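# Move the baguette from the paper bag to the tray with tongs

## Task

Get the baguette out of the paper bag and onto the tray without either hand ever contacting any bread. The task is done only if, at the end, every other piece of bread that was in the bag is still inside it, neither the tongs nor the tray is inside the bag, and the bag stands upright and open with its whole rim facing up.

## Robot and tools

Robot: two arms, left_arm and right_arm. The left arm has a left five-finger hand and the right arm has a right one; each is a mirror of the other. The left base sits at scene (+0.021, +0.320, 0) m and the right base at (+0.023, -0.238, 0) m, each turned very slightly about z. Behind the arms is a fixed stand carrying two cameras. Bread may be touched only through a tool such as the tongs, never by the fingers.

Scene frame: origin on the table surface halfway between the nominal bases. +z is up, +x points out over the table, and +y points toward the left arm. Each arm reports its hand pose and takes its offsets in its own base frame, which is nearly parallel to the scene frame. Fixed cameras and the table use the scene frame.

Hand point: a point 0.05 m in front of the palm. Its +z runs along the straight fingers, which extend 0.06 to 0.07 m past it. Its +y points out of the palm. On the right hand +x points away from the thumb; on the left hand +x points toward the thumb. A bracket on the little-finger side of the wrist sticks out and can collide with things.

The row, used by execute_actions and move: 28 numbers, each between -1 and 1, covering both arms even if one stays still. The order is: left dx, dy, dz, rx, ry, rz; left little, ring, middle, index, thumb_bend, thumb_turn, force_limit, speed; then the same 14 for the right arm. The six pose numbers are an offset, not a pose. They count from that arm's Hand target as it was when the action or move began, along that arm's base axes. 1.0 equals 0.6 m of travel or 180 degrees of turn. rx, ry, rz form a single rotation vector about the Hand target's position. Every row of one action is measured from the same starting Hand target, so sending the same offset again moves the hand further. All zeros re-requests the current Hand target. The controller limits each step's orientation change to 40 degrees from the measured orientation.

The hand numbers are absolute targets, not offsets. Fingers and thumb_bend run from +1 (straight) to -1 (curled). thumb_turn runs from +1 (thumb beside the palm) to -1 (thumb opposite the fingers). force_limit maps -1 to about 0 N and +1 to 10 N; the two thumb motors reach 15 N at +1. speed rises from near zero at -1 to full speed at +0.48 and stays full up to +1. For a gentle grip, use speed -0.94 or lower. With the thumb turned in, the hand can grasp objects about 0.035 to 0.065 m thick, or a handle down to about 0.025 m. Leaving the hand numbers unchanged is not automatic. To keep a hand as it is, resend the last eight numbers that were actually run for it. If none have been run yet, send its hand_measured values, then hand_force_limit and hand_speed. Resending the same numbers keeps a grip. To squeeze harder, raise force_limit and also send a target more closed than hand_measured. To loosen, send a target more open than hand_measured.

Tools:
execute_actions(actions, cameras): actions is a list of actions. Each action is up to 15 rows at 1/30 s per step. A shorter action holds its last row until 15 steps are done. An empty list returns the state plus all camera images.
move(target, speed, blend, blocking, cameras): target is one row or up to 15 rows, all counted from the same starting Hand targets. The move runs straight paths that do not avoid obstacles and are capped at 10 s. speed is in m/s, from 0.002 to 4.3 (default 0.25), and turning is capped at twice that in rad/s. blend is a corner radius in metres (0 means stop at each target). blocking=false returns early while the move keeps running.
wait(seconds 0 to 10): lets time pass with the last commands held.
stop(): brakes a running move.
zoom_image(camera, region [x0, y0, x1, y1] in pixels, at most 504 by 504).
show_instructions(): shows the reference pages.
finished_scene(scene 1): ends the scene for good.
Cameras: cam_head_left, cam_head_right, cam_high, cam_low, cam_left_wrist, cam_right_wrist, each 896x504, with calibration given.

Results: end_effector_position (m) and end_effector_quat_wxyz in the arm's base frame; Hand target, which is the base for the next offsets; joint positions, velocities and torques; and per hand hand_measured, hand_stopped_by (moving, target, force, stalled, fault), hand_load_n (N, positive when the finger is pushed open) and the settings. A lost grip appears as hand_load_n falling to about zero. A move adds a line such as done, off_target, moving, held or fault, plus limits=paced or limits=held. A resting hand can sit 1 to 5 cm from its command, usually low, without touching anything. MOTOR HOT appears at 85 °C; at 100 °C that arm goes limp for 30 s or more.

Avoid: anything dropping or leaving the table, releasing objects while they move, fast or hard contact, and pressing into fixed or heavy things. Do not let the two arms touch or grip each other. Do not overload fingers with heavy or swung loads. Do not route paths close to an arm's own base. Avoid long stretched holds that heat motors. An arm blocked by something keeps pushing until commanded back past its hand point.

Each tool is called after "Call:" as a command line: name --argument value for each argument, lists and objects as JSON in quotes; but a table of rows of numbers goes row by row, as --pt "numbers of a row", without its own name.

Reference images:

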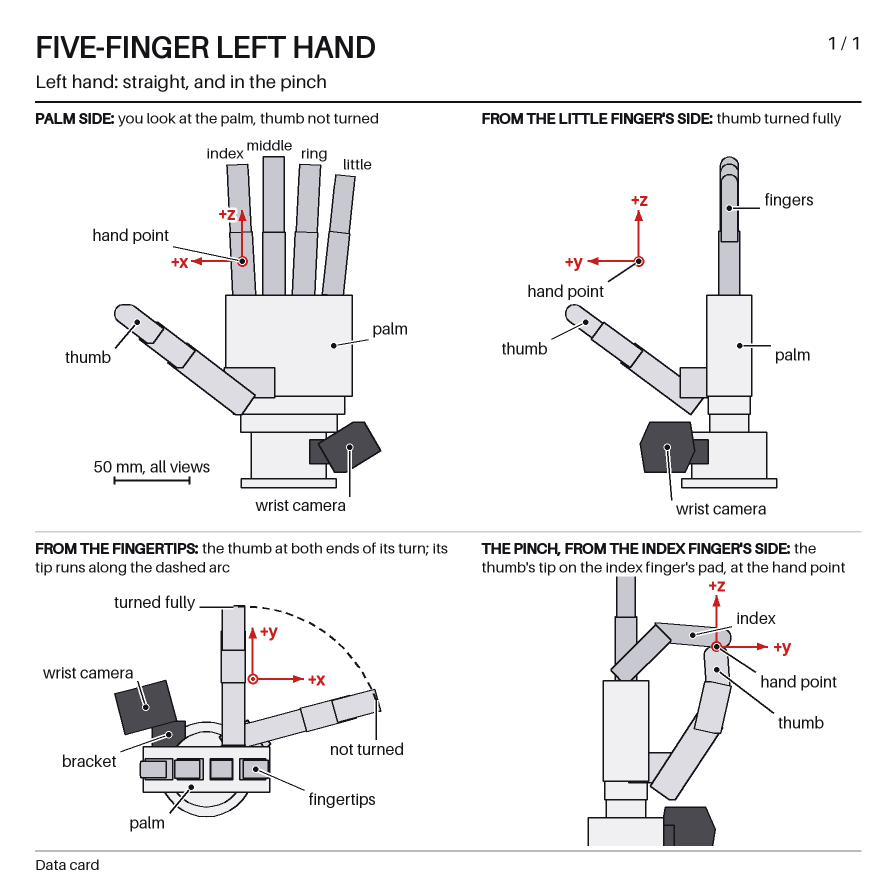

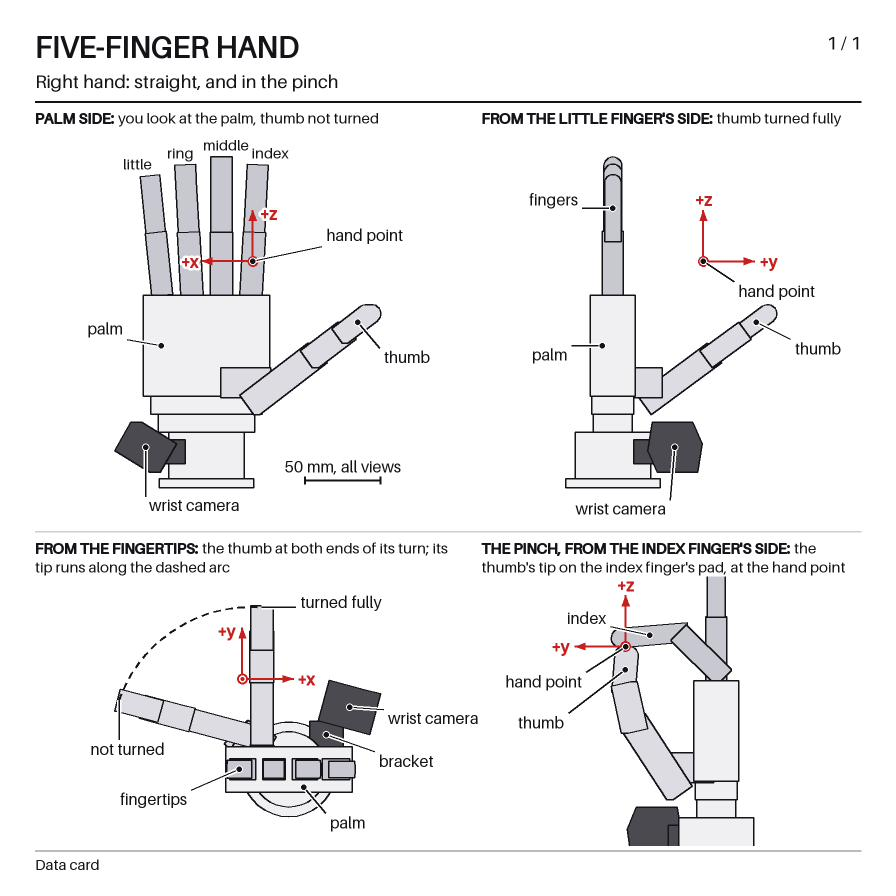

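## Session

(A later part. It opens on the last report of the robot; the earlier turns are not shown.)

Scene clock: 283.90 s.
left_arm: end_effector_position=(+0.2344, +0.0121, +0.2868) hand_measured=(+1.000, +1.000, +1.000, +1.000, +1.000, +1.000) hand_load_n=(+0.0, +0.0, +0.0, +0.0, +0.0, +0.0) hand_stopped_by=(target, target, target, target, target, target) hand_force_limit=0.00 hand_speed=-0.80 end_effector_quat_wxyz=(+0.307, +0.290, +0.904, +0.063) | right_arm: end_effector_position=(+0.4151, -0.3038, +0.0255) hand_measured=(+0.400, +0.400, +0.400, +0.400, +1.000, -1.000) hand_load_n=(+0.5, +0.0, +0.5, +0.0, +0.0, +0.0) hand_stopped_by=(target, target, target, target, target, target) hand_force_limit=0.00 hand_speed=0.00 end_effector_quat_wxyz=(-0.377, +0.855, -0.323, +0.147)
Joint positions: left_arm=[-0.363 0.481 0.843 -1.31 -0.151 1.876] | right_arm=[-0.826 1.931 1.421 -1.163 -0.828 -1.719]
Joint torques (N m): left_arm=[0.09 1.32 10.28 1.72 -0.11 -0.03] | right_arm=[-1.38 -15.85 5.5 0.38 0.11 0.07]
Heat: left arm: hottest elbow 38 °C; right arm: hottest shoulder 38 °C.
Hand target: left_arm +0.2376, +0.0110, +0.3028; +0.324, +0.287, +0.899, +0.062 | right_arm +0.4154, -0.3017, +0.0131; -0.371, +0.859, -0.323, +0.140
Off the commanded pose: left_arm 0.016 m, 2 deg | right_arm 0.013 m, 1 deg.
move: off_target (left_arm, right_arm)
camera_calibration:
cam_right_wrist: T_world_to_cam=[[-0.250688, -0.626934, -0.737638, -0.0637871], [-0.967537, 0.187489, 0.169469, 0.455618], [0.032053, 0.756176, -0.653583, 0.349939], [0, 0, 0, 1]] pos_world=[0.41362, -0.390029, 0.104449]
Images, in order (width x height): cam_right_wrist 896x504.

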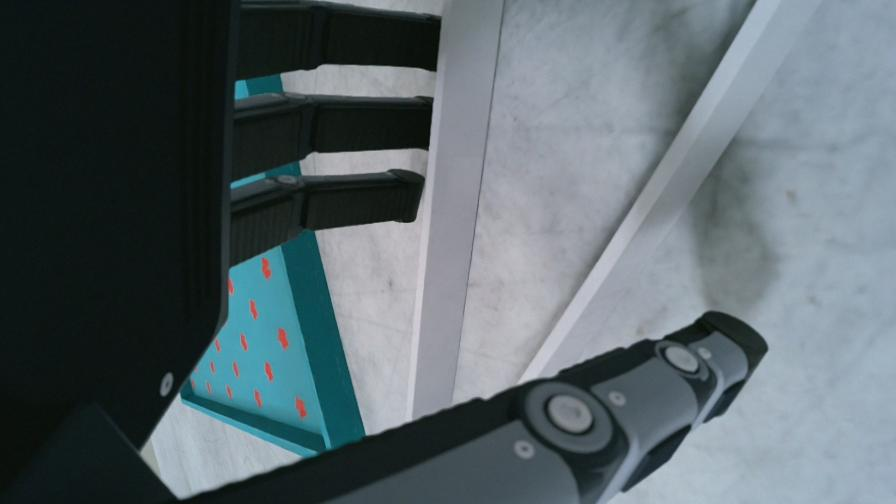

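Call:
move --target '[0,0,0,0,0,0,1,1,1,1,1,1,0,-0.8,0.0,0.0,-0.012,0,0,0,0.4,0.4,0.4,0.4,1,-1,0,0.0]' --cameras '["cam_right_wrist"]' --speed 0.05

Scene clock: 286.80 s.
left_arm: end_effector_position=(+0.2344, +0.0121, +0.2868) hand_measured=(+1.000, +1.000, +1.000, +1.000, +1.000, +1.000) hand_load_n=(+0.0, +0.0, +0.0, +0.0, +0.0, +0.0) hand_stopped_by=(target, target, target, target, target, target) hand_force_limit=0.00 hand_speed=-0.80 end_effector_quat_wxyz=(+0.307, +0.290, +0.904, +0.063) | right_arm: end_effector_position=(+0.4151, -0.3036, +0.0251) hand_measured=(+0.400, +0.400, +0.400, +0.400, +1.000, -1.000) hand_load_n=(+0.0, +0.0, +0.0, +0.0, +0.0, +0.0) hand_stopped_by=(target, target, target, target, target, target) hand_force_limit=0.00 hand_speed=0.00 end_effector_quat_wxyz=(-0.376, +0.855, -0.325, +0.148)
Joint positions: left_arm=[-0.363 0.481 0.843 -1.31 -0.151 1.876] | right_arm=[-0.826 1.928 1.416 -1.155 -0.828 -1.714]
Joint torques (N m): left_arm=[0.03 1.26 10.26 1.74 -0.11 -0.04] | right_arm=[-1.26 -14.92 5.19 0.58 0.11 0.02]
Heat: left arm: hottest elbow 38 °C; right arm: hottest shoulder 38 °C.
Hand target: left_arm +0.2376, +0.0110, +0.3028; +0.324, +0.287, +0.899, +0.062 | right_arm +0.4154, -0.3017, +0.0058; -0.371, +0.859, -0.323, +0.140
Off the commanded pose: left_arm 0.016 m, 2 deg | right_arm 0.019 m, 1 deg.
move: off_target (left_arm, right_arm)
camera_calibration:
cam_right_wrist: T_world_to_cam=[[-0.251912, -0.627417, -0.73681, -0.0636129], [-0.967107, 0.190954, 0.168047, 0.456528], [0.0352612, 0.754907, -0.654883, 0.347903], [0, 0, 0, 1]] pos_world=[0.413219, -0.389722, 0.104247]
Images, in order (width x height): cam_right_wrist 896x504.

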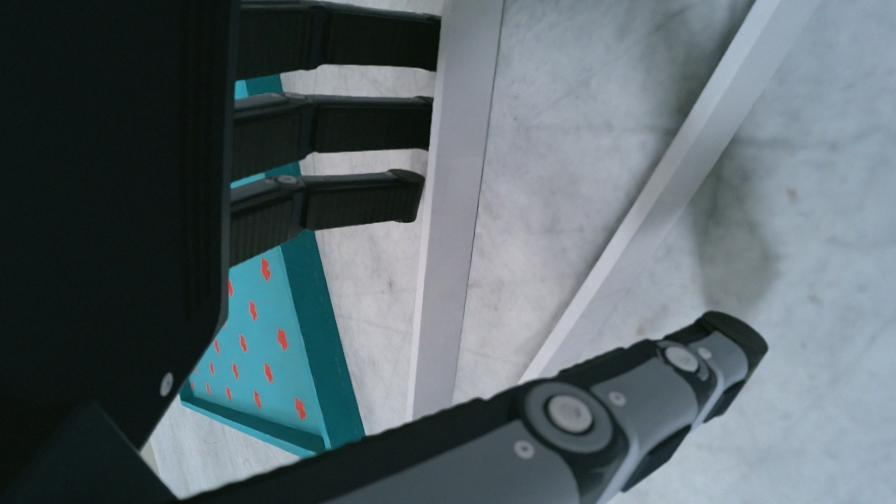

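Call:
move --target '[0,0,0,0,0,0,1,1,1,1,1,1,0,-0.8,0.0,0.0,0.013,0,0,0,0.4,0.4,0.4,0.4,0.8,-1,-0.5,-0.7]' --cameras '["cam_right_wrist"]' --speed 0.05

Call:
move --target '[0,0,0,0,0,0,1,1,1,1,1,1,0,-0.8,0.0,0.0,0.0,0,0,0,-0.1,-0.1,-0.1,-0.1,0.4,-1,-0.6,-0.8]' --cameras '["cam_right_wrist","cam_high"]' --speed 0.05

Scene clock: 294.87 s.
left_arm: end_effector_position=(+0.2344, +0.0121, +0.2868) hand_measured=(+1.000, +1.000, +1.000, +1.000, +1.000, +1.000) hand_load_n=(+0.0, +0.0, +0.0, +0.0, +0.0, +0.0) hand_stopped_by=(target, target, target, target, target, target) hand_force_limit=0.00 hand_speed=-0.80 end_effector_quat_wxyz=(+0.307, +0.290, +0.904, +0.063) | right_arm: end_effector_position=(+0.4150, -0.3036, +0.0253) hand_measured=(+0.400, +0.400, +0.400, +0.400, +0.800, -1.000) hand_load_n=(+0.0, +0.0, +0.5, +0.0, +0.0, +0.0) hand_stopped_by=(target, target, target, target, target, target) hand_force_limit=-0.50 hand_speed=-0.70 end_effector_quat_wxyz=(-0.376, +0.855, -0.325, +0.148)
Joint positions: left_arm=[-0.363 0.481 0.843 -1.31 -0.151 1.876] | right_arm=[-0.826 1.928 1.415 -1.155 -0.828 -1.713]
Joint torques (N m): left_arm=[0.03 1.44 10.29 1.76 -0.11 -0.04] | right_arm=[-1.26 -15.56 5.94 -0.02 0.11 0.01]
Heat: left arm: hottest elbow 38 °C; right arm: hottest shoulder 38 °C.
Hand target: left_arm +0.2376, +0.0110, +0.3028; +0.324, +0.287, +0.899, +0.062 | right_arm +0.4154, -0.3016, +0.0136; -0.371, +0.859, -0.323, +0.140
Off the commanded pose: left_arm 0.016 m, 2 deg | right_arm 0.012 m, 1 deg.
move: off_target (left_arm, right_arm)
camera_calibration:
cam_right_wrist: T_world_to_cam=[[-0.252172, -0.627417, -0.73672, -0.0633298], [-0.967021, 0.191529, 0.167889, 0.456583], [0.0357663, 0.754761, -0.655024, 0.347711], [0, 0, 0, 1]] pos_world=[0.413119, -0.389621, 0.104447]
Images, in order (width x height): cam_right_wrist 896x504.

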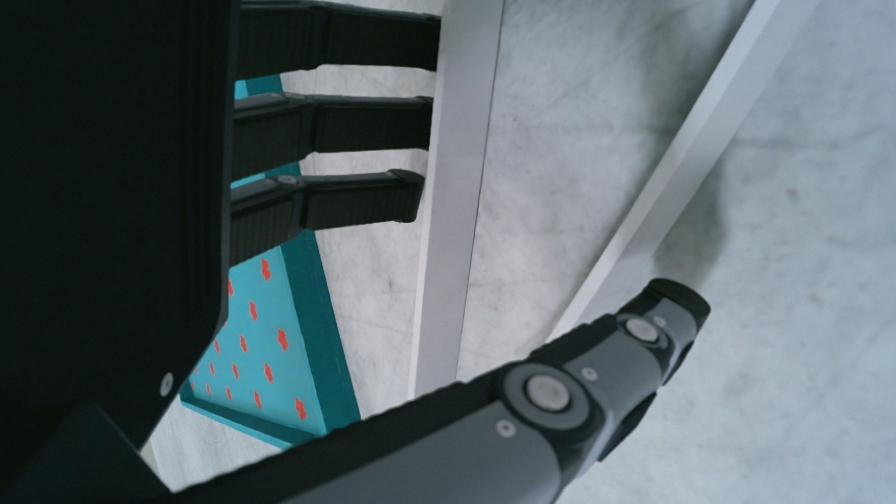

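Scene clock: 296.53 s.
left_arm: end_effector_position=(+0.2344, +0.0121, +0.2868) hand_measured=(+1.000, +1.000, +1.000, +1.000, +1.000, +1.000) hand_load_n=(+0.0, +0.0, -0.5, +0.0, +0.0, +0.0) hand_stopped_by=(target, target, target, target, target, target) hand_force_limit=0.00 hand_speed=-0.80 end_effector_quat_wxyz=(+0.307, +0.290, +0.904, +0.063) | right_arm: end_effector_position=(+0.4154, -0.3032, +0.0257) hand_measured=(-0.100, -0.078, +0.384, -0.042, +0.404, -1.000) hand_load_n=(+0.0, +1.0, +0.5, +2.5, +3.0, -1.0) hand_stopped_by=(target, force, force, force, force, target) hand_force_limit=-0.60 hand_speed=-0.80 end_effector_quat_wxyz=(-0.376, +0.856, -0.324, +0.148)
Joint positions: left_arm=[-0.363 0.481 0.843 -1.31 -0.151 1.876] | right_arm=[-0.825 1.926 1.415 -1.155 -0.827 -1.713]
Joint torques (N m): left_arm=[-0.03 1.32 10.28 1.74 -0.1 -0.04] | right_arm=[-1.44 -15.62 5.94 -0.03 0.05 0]
Heat: left arm: hottest elbow 38 °C; right arm: hottest shoulder 38 °C.
Hand target: left_arm +0.2376, +0.0110, +0.3028; +0.324, +0.287, +0.899, +0.062 | right_arm +0.4153, -0.3016, +0.0137; -0.371, +0.859, -0.323, +0.140
Off the commanded pose: left_arm 0.016 m, 2 deg | right_arm 0.012 m, 1 deg.
move: off_target (left_arm, right_arm)
camera_calibration:
cam_right_wrist: T_world_to_cam=[[-0.251348, -0.629191, -0.735488, -0.063608], [-0.96729, 0.190185, 0.167867, 0.456461], [0.0342587, 0.753624, -0.656413, 0.348036], [0, 0, 0, 1]] pos_world=[0.413619, -0.389122, 0.105048]
Images, in order (width x height): cam_high 896x504, cam_right_wrist 896x504.

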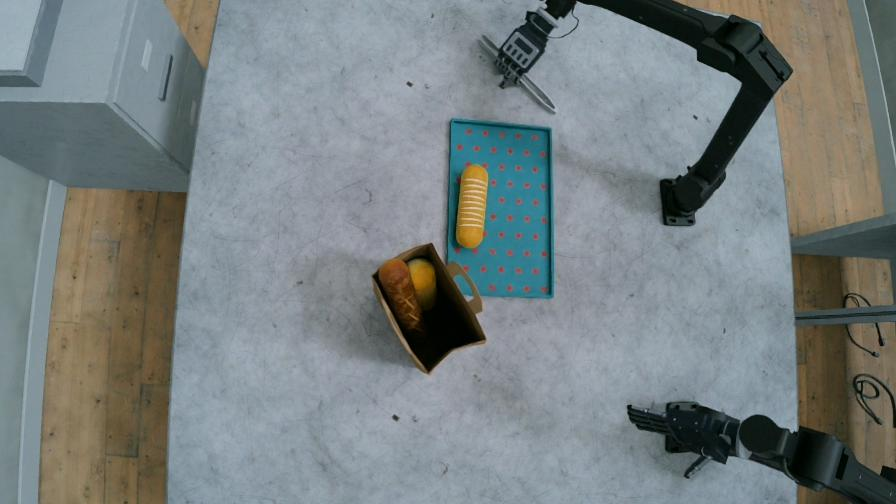

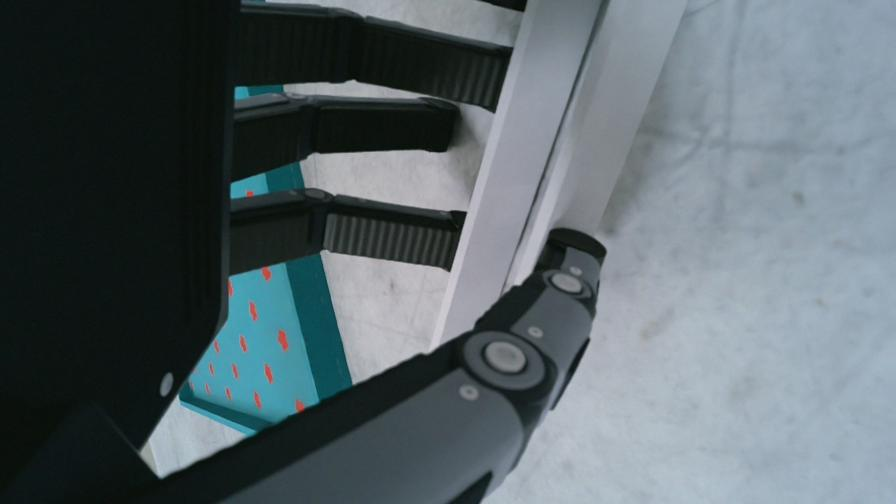

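Call:
move --target '[0,0,0,0,0,0,1,1,1,1,1,1,0,-0.8,0.0,0.0,0.0,0,0,0,0.05,0.1,0.1,0.1,0.55,-1,-0.4,-0.7]' --cameras '["cam_right_wrist","cam_high"]' --speed 0.05

Call:
zoom_image --camera "cam_high" --region '[420, 0, 620, 130]'

Scene clock: 304.47 s.
left_arm: end_effector_position=(+0.2344, +0.0121, +0.2868) hand_measured=(+1.000, +1.000, +1.000, +1.000, +1.000, +1.000) hand_load_n=(-0.5, +0.0, +0.0, +0.0, +0.0, +0.0) hand_stopped_by=(target, target, target, target, target, target) hand_force_limit=0.00 hand_speed=-0.80 end_effector_quat_wxyz=(+0.307, +0.290, +0.904, +0.063) | right_arm: end_effector_position=(+0.4160, -0.3026, +0.0257) hand_measured=(+0.050, +0.100, +0.362, +0.100, +0.550, -1.000) hand_load_n=(+1.0, +0.0, +0.5, +0.5, +1.5, +1.0) hand_stopped_by=(target, target, force, target, target, target) hand_force_limit=-0.40 hand_speed=-0.70 end_effector_quat_wxyz=(-0.375, +0.856, -0.323, +0.148)
Joint positions: left_arm=[-0.363 0.481 0.843 -1.31 -0.151 1.876] | right_arm=[-0.823 1.926 1.415 -1.154 -0.827 -1.713]
Joint torques (N m): left_arm=[0.03 1.38 10.28 1.73 -0.11 -0.04] | right_arm=[-1.49 -15.5 5.93 -0.05 0.05 0.01]
Heat: left arm: hottest elbow 38 °C; right arm: hottest shoulder 38 °C.
Hand target: left_arm +0.2376, +0.0110, +0.3028; +0.324, +0.287, +0.899, +0.062 | right_arm +0.4154, -0.3016, +0.0135; -0.371, +0.859, -0.323, +0.139
Off the commanded pose: left_arm 0.016 m, 2 deg | right_arm 0.012 m, 1 deg.
move: off_target (left_arm, right_arm)
camera_calibration:
cam_right_wrist: T_world_to_cam=[[-0.24996, -0.630257, -0.735049, -0.0640038], [-0.967695, 0.188441, 0.167497, 0.456631], [0.0329472, 0.753171, -0.656999, 0.347911], [0, 0, 0, 1]] pos_world=[0.414419, -0.388424, 0.105047]
Images, in order (width x height): cam_high 896x504, cam_right_wrist 896x504.

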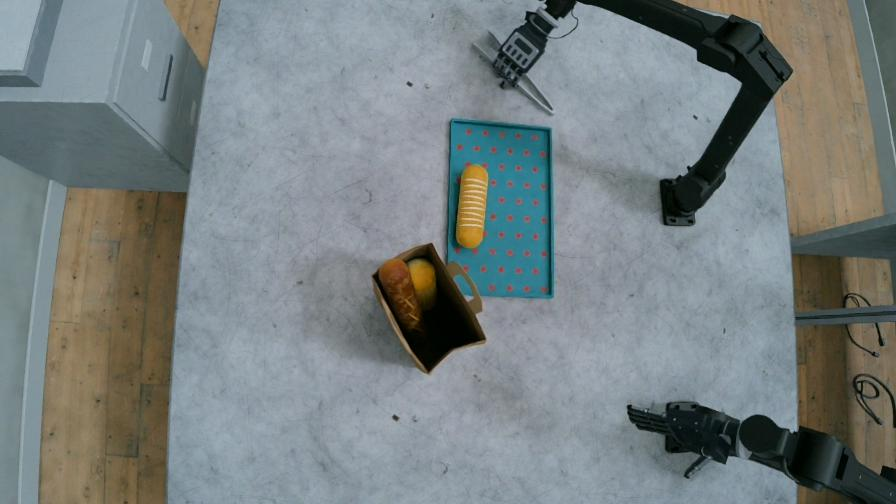

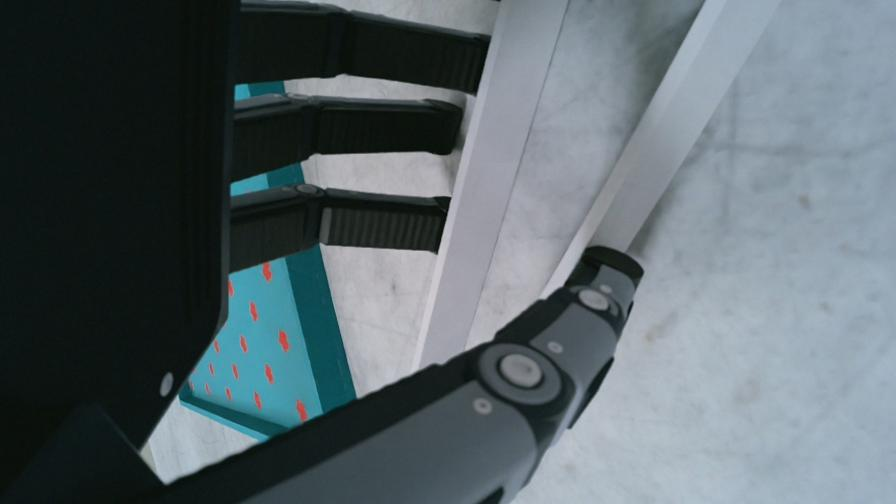

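Scaled by 2.520 from the camera's 896x504 image, which has a finer 1280x720 frame.

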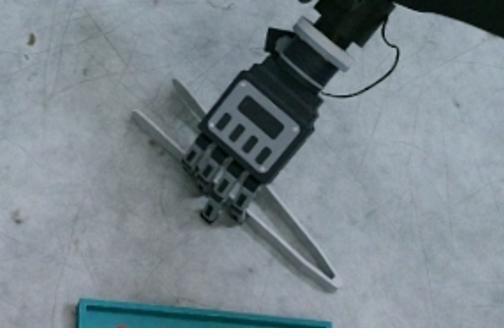

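Call:
move --target '[0,0,0,0,0,0,1,1,1,1,1,1,0,-0.8,0.0,0.0,0.0,0,0,0,0.0,0.05,0.362,0.05,0.5,-1,-0.2,-0.7]' --cameras '[]' --speed 0.05

Call:
move --target '[0,0,0,0,0,0,1,1,1,1,1,1,0,-0.8,0.0,0.0,0.08,0,0,0,0.0,0.05,0.362,0.05,0.5,-1,-0.2,-0.7]' --cameras '["cam_right_wrist","cam_high"]' --speed 0.05

Call:
zoom_image --camera "cam_high" --region '[420, 0, 620, 130]'

Scene clock: 310.23 s.
left_arm: end_effector_position=(+0.2344, +0.0121, +0.2868) hand_measured=(+1.000, +1.000, +1.000, +1.000, +1.000, +1.000) hand_load_n=(+0.0, +0.0, +0.0, -0.5, +0.0, +0.0) hand_stopped_by=(target, target, target, target, target, target) hand_force_limit=0.00 hand_speed=-0.80 end_effector_quat_wxyz=(+0.307, +0.290, +0.904, +0.063) | right_arm: end_effector_position=(+0.4160, -0.3026, +0.0257) hand_measured=(+0.000, +0.050, +0.362, +0.050, +0.502, -1.000) hand_load_n=(+0.5, +0.0, +0.5, +2.0, +2.5, -0.5) hand_stopped_by=(target, target, target, target, target, target) hand_force_limit=-0.20 hand_speed=-0.70 end_effector_quat_wxyz=(-0.375, +0.856, -0.323, +0.148)
Joint positions: left_arm=[-0.363 0.481 0.843 -1.31 -0.151 1.876] | right_arm=[-0.823 1.926 1.415 -1.154 -0.827 -1.713]
Joint torques (N m): left_arm=[0.03 1.32 10.29 1.76 -0.11 -0.04] | right_arm=[-1.55 -15.44 5.96 -0.05 0.05 0]
Heat: left arm: hottest elbow 38 °C; right arm: hottest shoulder 38 °C.
Hand target: left_arm +0.2376, +0.0110, +0.3028; +0.324, +0.287, +0.899, +0.062 | right_arm +0.4154, -0.3016, +0.0135; -0.371, +0.859, -0.323, +0.139
Off the commanded pose: left_arm 0.016 m, 2 deg | right_arm 0.012 m, 1 deg.
move: off_target (left_arm, right_arm)
No camera images: "cameras" was empty.

Scene clock: 311.73 s.
left_arm: end_effector_position=(+0.2344, +0.0121, +0.2868) hand_measured=(+1.000, +1.000, +1.000, +1.000, +1.000, +1.000) hand_load_n=(+0.0, +0.0, +0.0, +0.0, +0.0, +0.0) hand_stopped_by=(target, target, target, target, target, target) hand_force_limit=0.00 hand_speed=-0.80 end_effector_quat_wxyz=(+0.307, +0.290, +0.904, +0.063) | right_arm: end_effector_position=(+0.4028, -0.2920, +0.0414) hand_measured=(+0.000, +0.050, +0.362, +0.050, +0.502, -1.000) hand_load_n=(+0.5, +0.0, +0.0, +2.0, +2.0, -0.5) hand_stopped_by=(target, target, target, target, target, target) hand_force_limit=-0.20 hand_speed=-0.70 end_effector_quat_wxyz=(-0.381, +0.854, -0.334, +0.121)
Joint positions: left_arm=[-0.363 0.481 0.843 -1.31 -0.151 1.876] | right_arm=[-0.822 1.903 1.421 -1.24 -0.812 -1.713]
Joint torques (N m): left_arm=[0.03 1.32 10.28 1.76 -0.1 -0.05] | right_arm=[-1.61 -18.14 9.44 -1.06 -0.51 0.01]
Heat: left arm: hottest elbow 38 °C; right arm: hottest shoulder 38 °C.
Hand target: left_arm +0.2376, +0.0110, +0.3028; +0.324, +0.287, +0.899, +0.062 | right_arm +0.4154, -0.3016, +0.0616; -0.371, +0.859, -0.323, +0.140
Off the commanded pose: left_arm 0.016 m, 2 deg | right_arm 0.026 m, 3 deg.
move: off_target (left_arm, right_arm)
camera_calibration:
cam_right_wrist: T_world_to_cam=[[-0.284918, -0.607722, -0.74128, -0.0281379], [-0.958552, 0.180209, 0.220688, 0.43096], [-0.000531377, 0.773433, -0.633878, 0.369135], [0, 0, 0, 1]] pos_world=[0.405277, -0.380264, 0.11802]
Images, in order (width x height): cam_high 896x504, cam_right_wrist 896x504.

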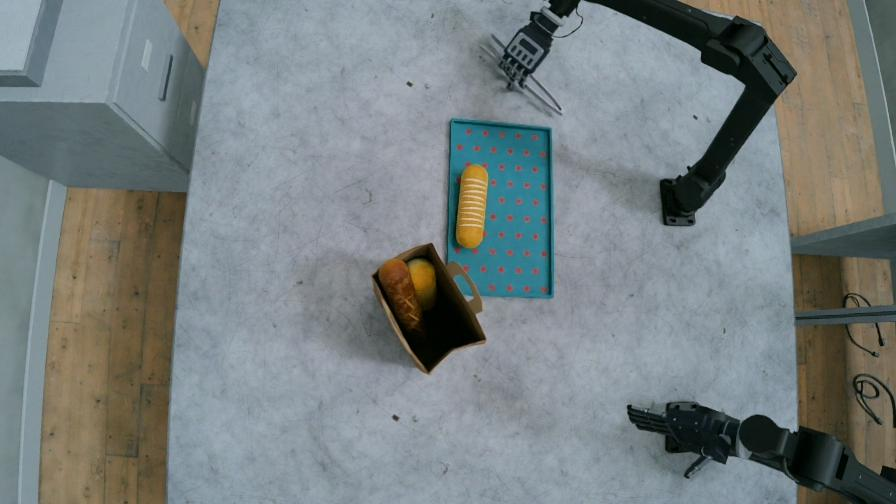

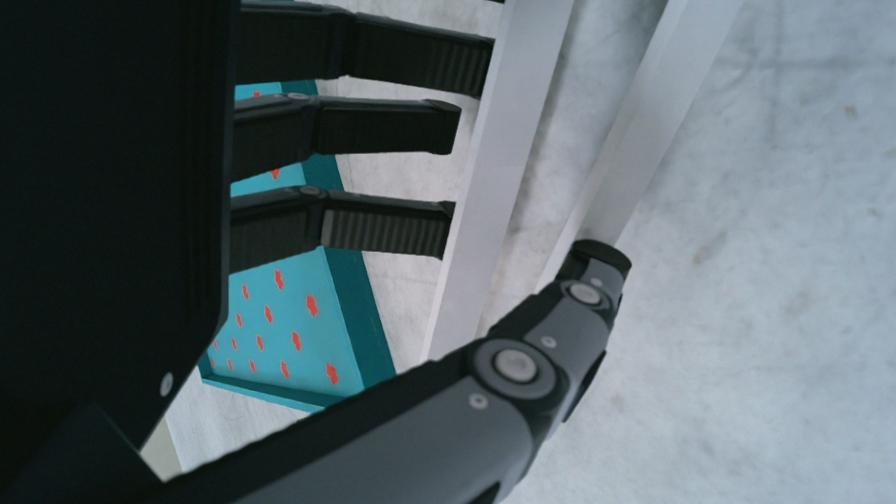

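Scaled by 2.520 from the camera's 896x504 image, which has a finer 1280x720 frame.

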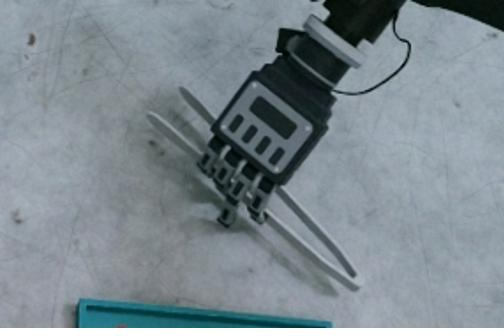

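Call:
move --target '[0,0,0,0,0,0,1,1,1,1,1,1,0,-0.8,0.0,0.0,0.25,0,0,0,-0.05,0.04,0.0,0.05,0.5,-1,-0.2,-0.6]' --cameras '["cam_right_wrist","cam_high","cam_low"]' --speed 0.1

Call:
zoom_image --camera "cam_high" --region '[420, 0, 620, 130]'

Scene clock: 316.60 s.
left_arm: end_effector_position=(+0.2344, +0.0121, +0.2868) hand_measured=(+1.000, +1.000, +1.000, +1.000, +1.000, +1.000) hand_load_n=(+0.0, +0.0, +0.0, +0.0, +0.0, +0.0) hand_stopped_by=(target, target, target, target, target, target) hand_force_limit=0.00 hand_speed=-0.80 end_effector_quat_wxyz=(+0.307, +0.290, +0.904, +0.063) | right_arm: end_effector_position=(+0.4066, -0.2963, +0.1905) hand_measured=(-0.050, +0.040, +0.002, +0.050, +0.502, -1.000) hand_load_n=(+0.0, +0.0, +2.5, +0.0, +2.5, +1.0) hand_stopped_by=(target, target, target, target, target, target) hand_force_limit=-0.20 hand_speed=-0.60 end_effector_quat_wxyz=(-0.381, +0.854, -0.334, +0.121)
Joint positions: left_arm=[-0.363 0.481 0.843 -1.31 -0.151 1.876] | right_arm=[-0.822 1.801 1.682 -1.603 -0.811 -1.713]
Joint torques (N m): left_arm=[0.03 1.38 10.28 1.74 -0.1 -0.04] | right_arm=[-1.67 -17.32 10.8 -0.94 -0.54 0.02]
Heat: left arm: hottest elbow 38 °C; right arm: hottest shoulder 38 °C.
Hand target: left_arm +0.2376, +0.0110, +0.3028; +0.324, +0.287, +0.899, +0.062 | right_arm +0.4154, -0.3017, +0.2116; -0.371, +0.859, -0.323, +0.140
Off the commanded pose: left_arm 0.016 m, 2 deg | right_arm 0.023 m, 3 deg.
move: off_target (left_arm, right_arm)
camera_calibration:
cam_right_wrist: T_world_to_cam=[[-0.28524, -0.608172, -0.740786, 0.0806843], [-0.958456, 0.180244, 0.221077, 0.402343], [-0.00093046, 0.773071, -0.634319, 0.467115], [0, 0, 0, 1]] pos_world=[0.409077, -0.384563, 0.267121]
Images, in order (width x height): cam_high 896x504, cam_low 896x504, cam_right_wrist 896x504.

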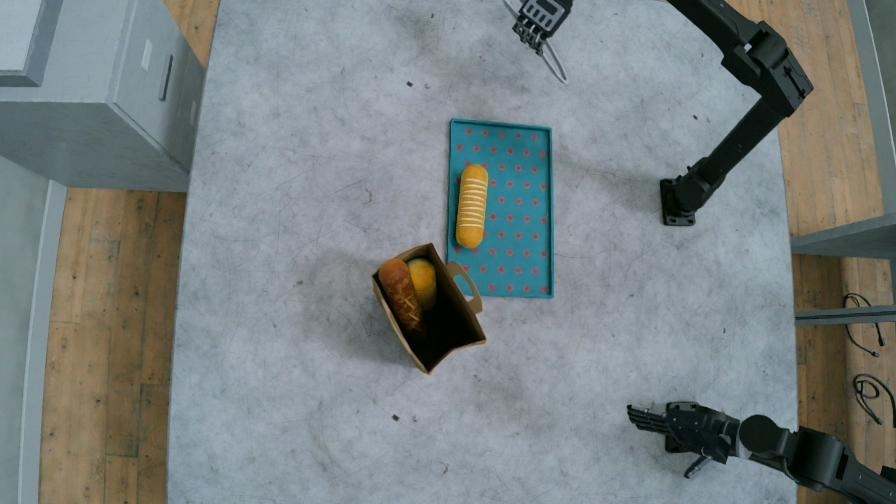

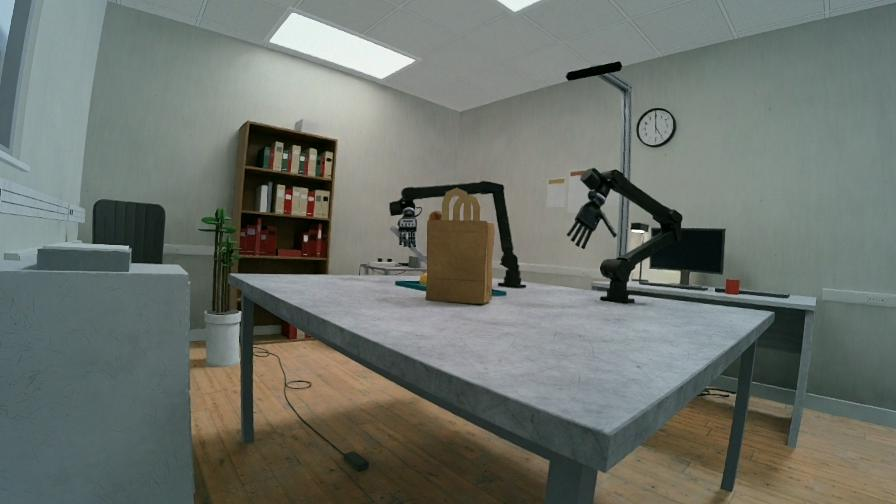

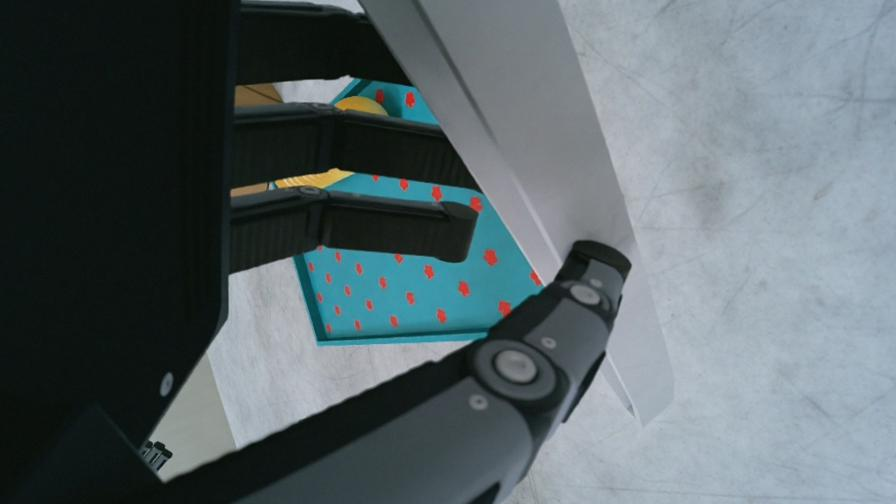

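Scaled by 2.520 from the camera's 896x504 image, which has a finer 1280x720 frame.

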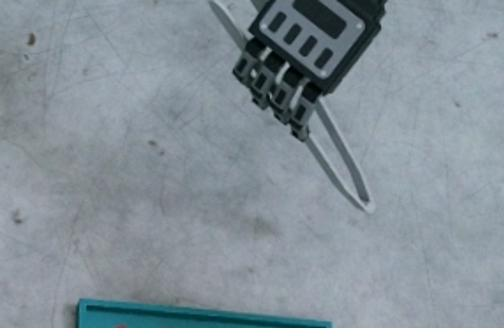

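Call:
move --target '[0,0,0,0,0,0,1,1,1,1,1,1,0,-0.8,0.0,0.0,0.0,0,0,0,-0.05,0.04,0.08,-0.2,0.5,-1,-0.4,-0.8]' --cameras '["cam_right_wrist","cam_high"]' --speed 0.1

Call:
zoom_image --camera "cam_high" --region '[420, 0, 620, 130]'

Scene clock: 322.13 s.
left_arm: end_effector_position=(+0.2344, +0.0121, +0.2868) hand_measured=(+1.000, +1.000, +1.000, +1.000, +1.000, +1.000) hand_load_n=(+0.0, +0.0, +0.0, +0.0, +0.0, +0.0) hand_stopped_by=(target, target, target, target, target, target) hand_force_limit=0.00 hand_speed=-0.80 end_effector_quat_wxyz=(+0.307, +0.290, +0.904, +0.063) | right_arm: end_effector_position=(+0.4066, -0.2963, +0.1905) hand_measured=(-0.050, +0.040, +0.080, -0.200, +0.502, -1.000) hand_load_n=(+0.0, +1.5, +0.5, +0.0, +2.0, +1.0) hand_stopped_by=(target, target, target, target, target, target) hand_force_limit=-0.40 hand_speed=-0.80 end_effector_quat_wxyz=(-0.381, +0.854, -0.334, +0.121)
Joint positions: left_arm=[-0.363 0.481 0.843 -1.31 -0.151 1.876] | right_arm=[-0.822 1.801 1.682 -1.603 -0.811 -1.713]
Joint torques (N m): left_arm=[-0.03 1.32 10.29 1.73 -0.11 -0.04] | right_arm=[-1.55 -17.38 10.77 -1.1 -0.55 0.01]
Heat: left arm: hottest elbow 39 °C; right arm: hottest shoulder 38 °C.
Hand target: left_arm +0.2376, +0.0110, +0.3028; +0.324, +0.287, +0.899, +0.062 | right_arm +0.4154, -0.3017, +0.2116; -0.371, +0.859, -0.323, +0.140
Off the commanded pose: left_arm 0.016 m, 2 deg | right_arm 0.024 m, 3 deg.
move: off_target (left_arm, right_arm)
camera_calibration:
cam_right_wrist: T_world_to_cam=[[-0.28524, -0.608172, -0.740786, 0.0806843], [-0.958456, 0.180244, 0.221077, 0.402343], [-0.00093046, 0.773071, -0.634319, 0.467115], [0, 0, 0, 1]] pos_world=[0.409077, -0.384563, 0.267121]
Images, in order (width x height): cam_high 896x504, cam_right_wrist 896x504.

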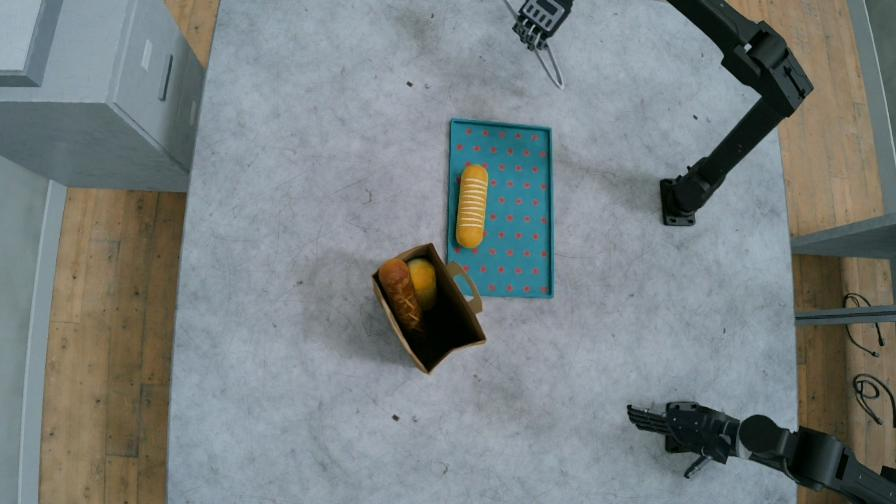

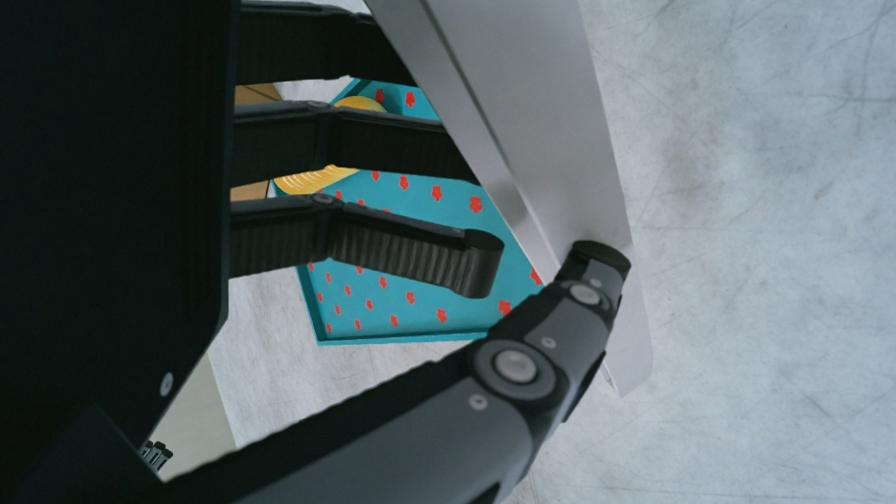

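Scaled by 2.520 from the camera's 896x504 image, which has a finer 1280x720 frame.

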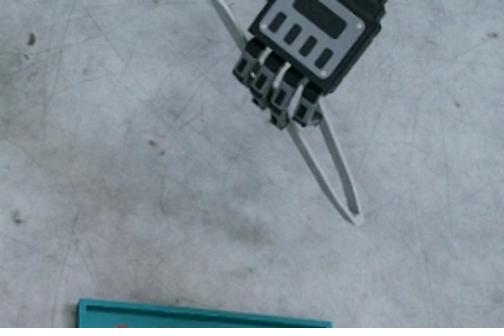

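Call:
move --target '[0,0,0,0,0,0,1,1,1,1,1,1,0,-0.8,0.0,0.0,0.0,0,0,0,-0.35,-0.05,0.08,0.0,0.5,-1,-0.4,-0.8]' --cameras '["cam_right_wrist","cam_high"]' --speed 0.1

Call:
zoom_image --camera "cam_high" --region '[420, 0, 620, 130]'

Scene clock: 332.13 s.
left_arm: end_effector_position=(+0.2344, +0.0121, +0.2868) hand_measured=(+1.000, +1.000, +1.000, +1.000, +1.000, +1.000) hand_load_n=(+0.0, +0.0, +0.0, +0.0, +0.0, +0.0) hand_stopped_by=(target, target, target, target, target, target) hand_force_limit=0.00 hand_speed=-0.80 end_effector_quat_wxyz=(+0.307, +0.290, +0.904, +0.063) | right_arm: end_effector_position=(+0.4066, -0.2963, +0.1905) hand_measured=(-0.232, -0.032, +0.080, +0.000, +0.502, -1.000) hand_load_n=(+3.5, +1.0, +0.0, +0.0, +2.0, +1.5) hand_stopped_by=(force, force, target, target, target, target) hand_force_limit=-0.40 hand_speed=-0.80 end_effector_quat_wxyz=(-0.381, +0.854, -0.334, +0.121)
Joint positions: left_arm=[-0.363 0.481 0.843 -1.31 -0.151 1.876] | right_arm=[-0.822 1.801 1.682 -1.603 -0.811 -1.713]
Joint torques (N m): left_arm=[-0.03 1.32 10.28 1.74 -0.11 -0.04] | right_arm=[-1.55 -17.38 10.77 -1.09 -0.54 0.02]
Heat: left arm: hottest elbow 39 °C; right arm: hottest shoulder 38 °C.
Hand target: left_arm +0.2376, +0.0110, +0.3028; +0.324, +0.287, +0.899, +0.062 | right_arm +0.4154, -0.3017, +0.2116; -0.371, +0.859, -0.323, +0.140
Off the commanded pose: left_arm 0.016 m, 2 deg | right_arm 0.024 m, 3 deg.
move: off_target (left_arm, right_arm)
camera_calibration:
cam_right_wrist: T_world_to_cam=[[-0.28524, -0.608172, -0.740786, 0.0806843], [-0.958456, 0.180244, 0.221077, 0.402343], [-0.00093046, 0.773071, -0.634319, 0.467115], [0, 0, 0, 1]] pos_world=[0.409077, -0.384563, 0.267121]
Images, in order (width x height): cam_high 896x504, cam_right_wrist 896x504.

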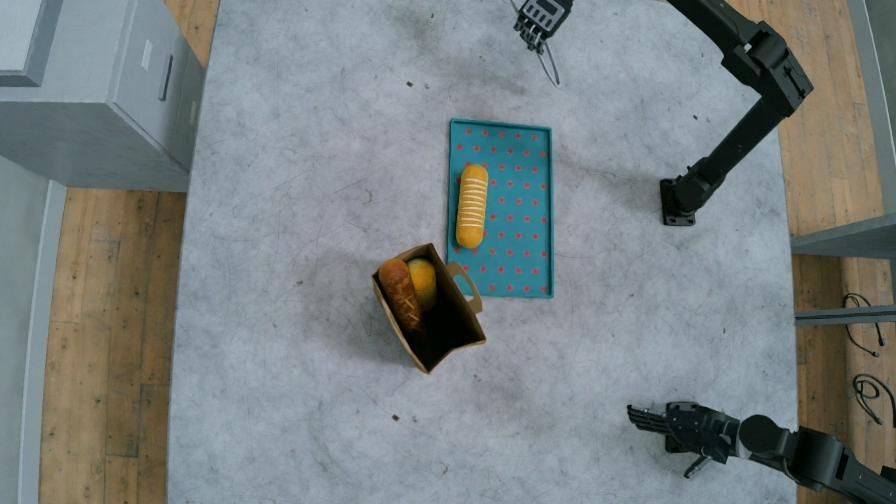

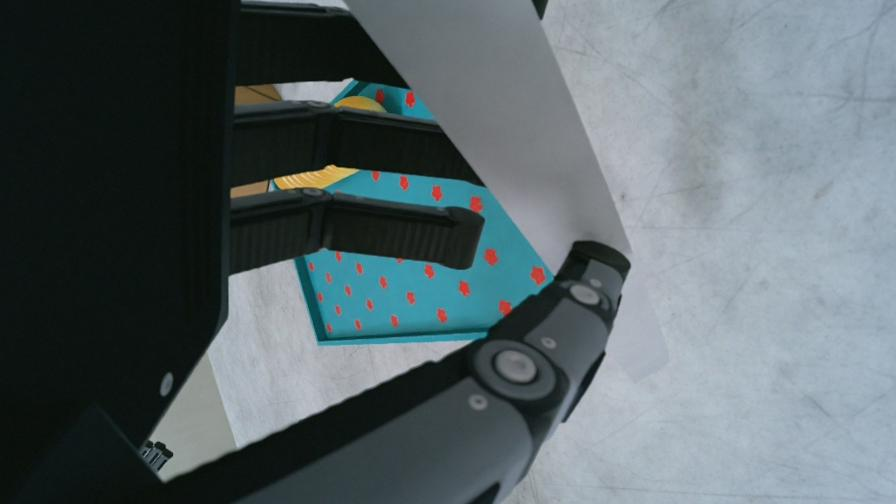

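Scaled by 2.520 from the camera's 896x504 image, which has a finer 1280x720 frame.

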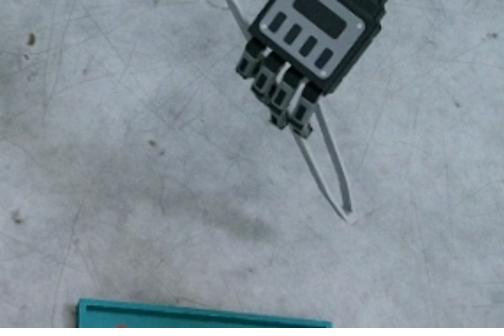

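Call:
move --target '[0,0,0,0,0,0,1,1,1,1,1,1,0,-0.8,0.0,0.0,-0.2,0,0,0,-0.35,-0.05,0.08,0.0,0.5,-1,-0.4,-0.8]' --cameras '["cam_right_wrist","cam_high","cam_head_left"]' --speed 0.1

Call:
zoom_image --camera "cam_high" --region '[420, 0, 620, 130]'

Scene clock: 343.60 s.
left_arm: end_effector_position=(+0.2344, +0.0121, +0.2868) hand_measured=(+1.000, +1.000, +1.000, +1.000, +1.000, +1.000) hand_load_n=(+0.0, +0.0, +0.0, +0.0, +0.0, +0.0) hand_stopped_by=(target, target, target, target, target, target) hand_force_limit=0.00 hand_speed=-0.80 end_effector_quat_wxyz=(+0.307, +0.290, +0.904, +0.063) | right_arm: end_effector_position=(+0.4124, -0.3026, +0.0981) hand_measured=(-0.232, -0.032, +0.080, +0.000, +0.502, -1.000) hand_load_n=(+1.0, +0.0, +0.0, +1.0, +2.5, +0.5) hand_stopped_by=(force, force, target, target, target, target) hand_force_limit=-0.40 hand_speed=-0.80 end_effector_quat_wxyz=(-0.370, +0.859, -0.324, +0.142)
Joint positions: left_arm=[-0.363 0.481 0.843 -1.31 -0.151 1.876] | right_arm=[-0.822 1.844 1.503 -1.329 -0.811 -1.713]
Joint torques (N m): left_arm=[-0.03 1.44 10.26 1.76 -0.1 -0.04] | right_arm=[-0.32 -15.79 6.79 -0.23 -0.54 0.01]
Heat: left arm: hottest elbow 39 °C; right arm: hottest shoulder 39 °C.
Hand target: left_arm +0.2376, +0.0110, +0.3028; +0.324, +0.287, +0.899, +0.062 | right_arm +0.4153, -0.3017, +0.0917; -0.371, +0.859, -0.323, +0.140
Off the commanded pose: left_arm 0.016 m, 2 deg | right_arm 0.007 m, 0 deg.
move: off_target (left_arm)
camera_calibration:
cam_right_wrist: T_world_to_cam=[[-0.259759, -0.636084, -0.726583, -0.0102469], [-0.965432, 0.187892, 0.18066, 0.438587], [0.0216047, 0.748394, -0.662902, 0.399379], [0, 0, 0, 1]] pos_world=[0.412136, -0.387818, 0.178069]
Images, in order (width x height): cam_head_left 896x504, cam_high 896x504, cam_right_wrist 896x504.

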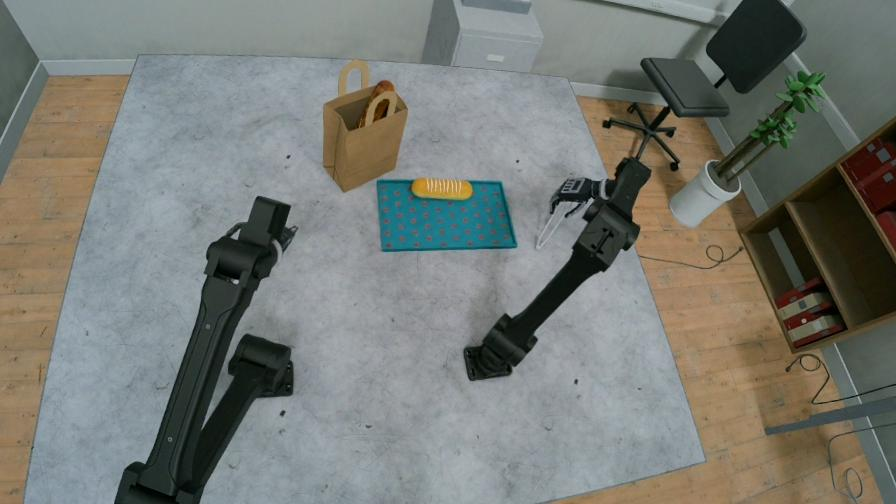

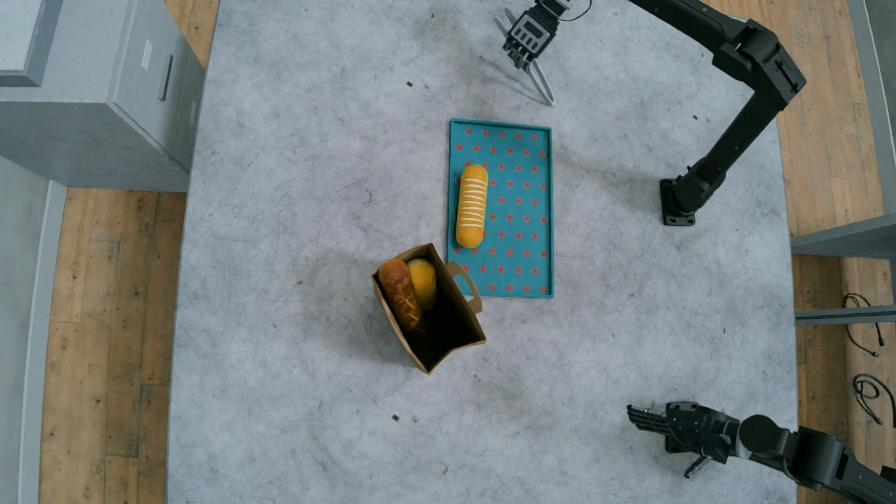

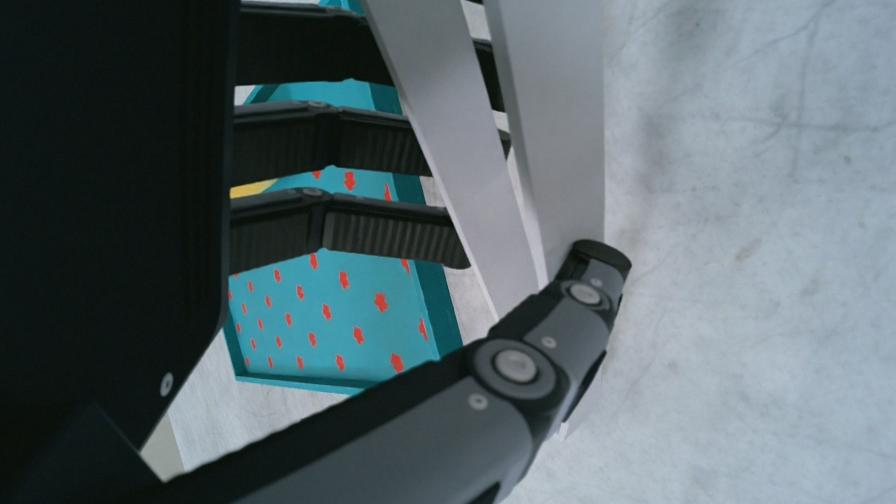

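Scaled by 2.520 from the camera's 896x504 image, which has a finer 1280x720 frame.

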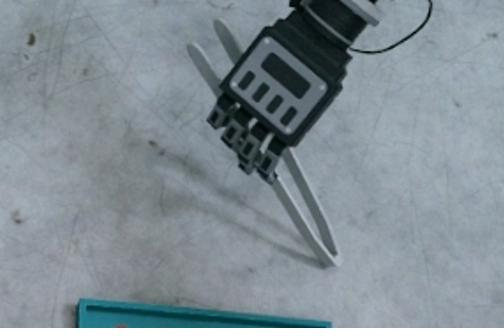

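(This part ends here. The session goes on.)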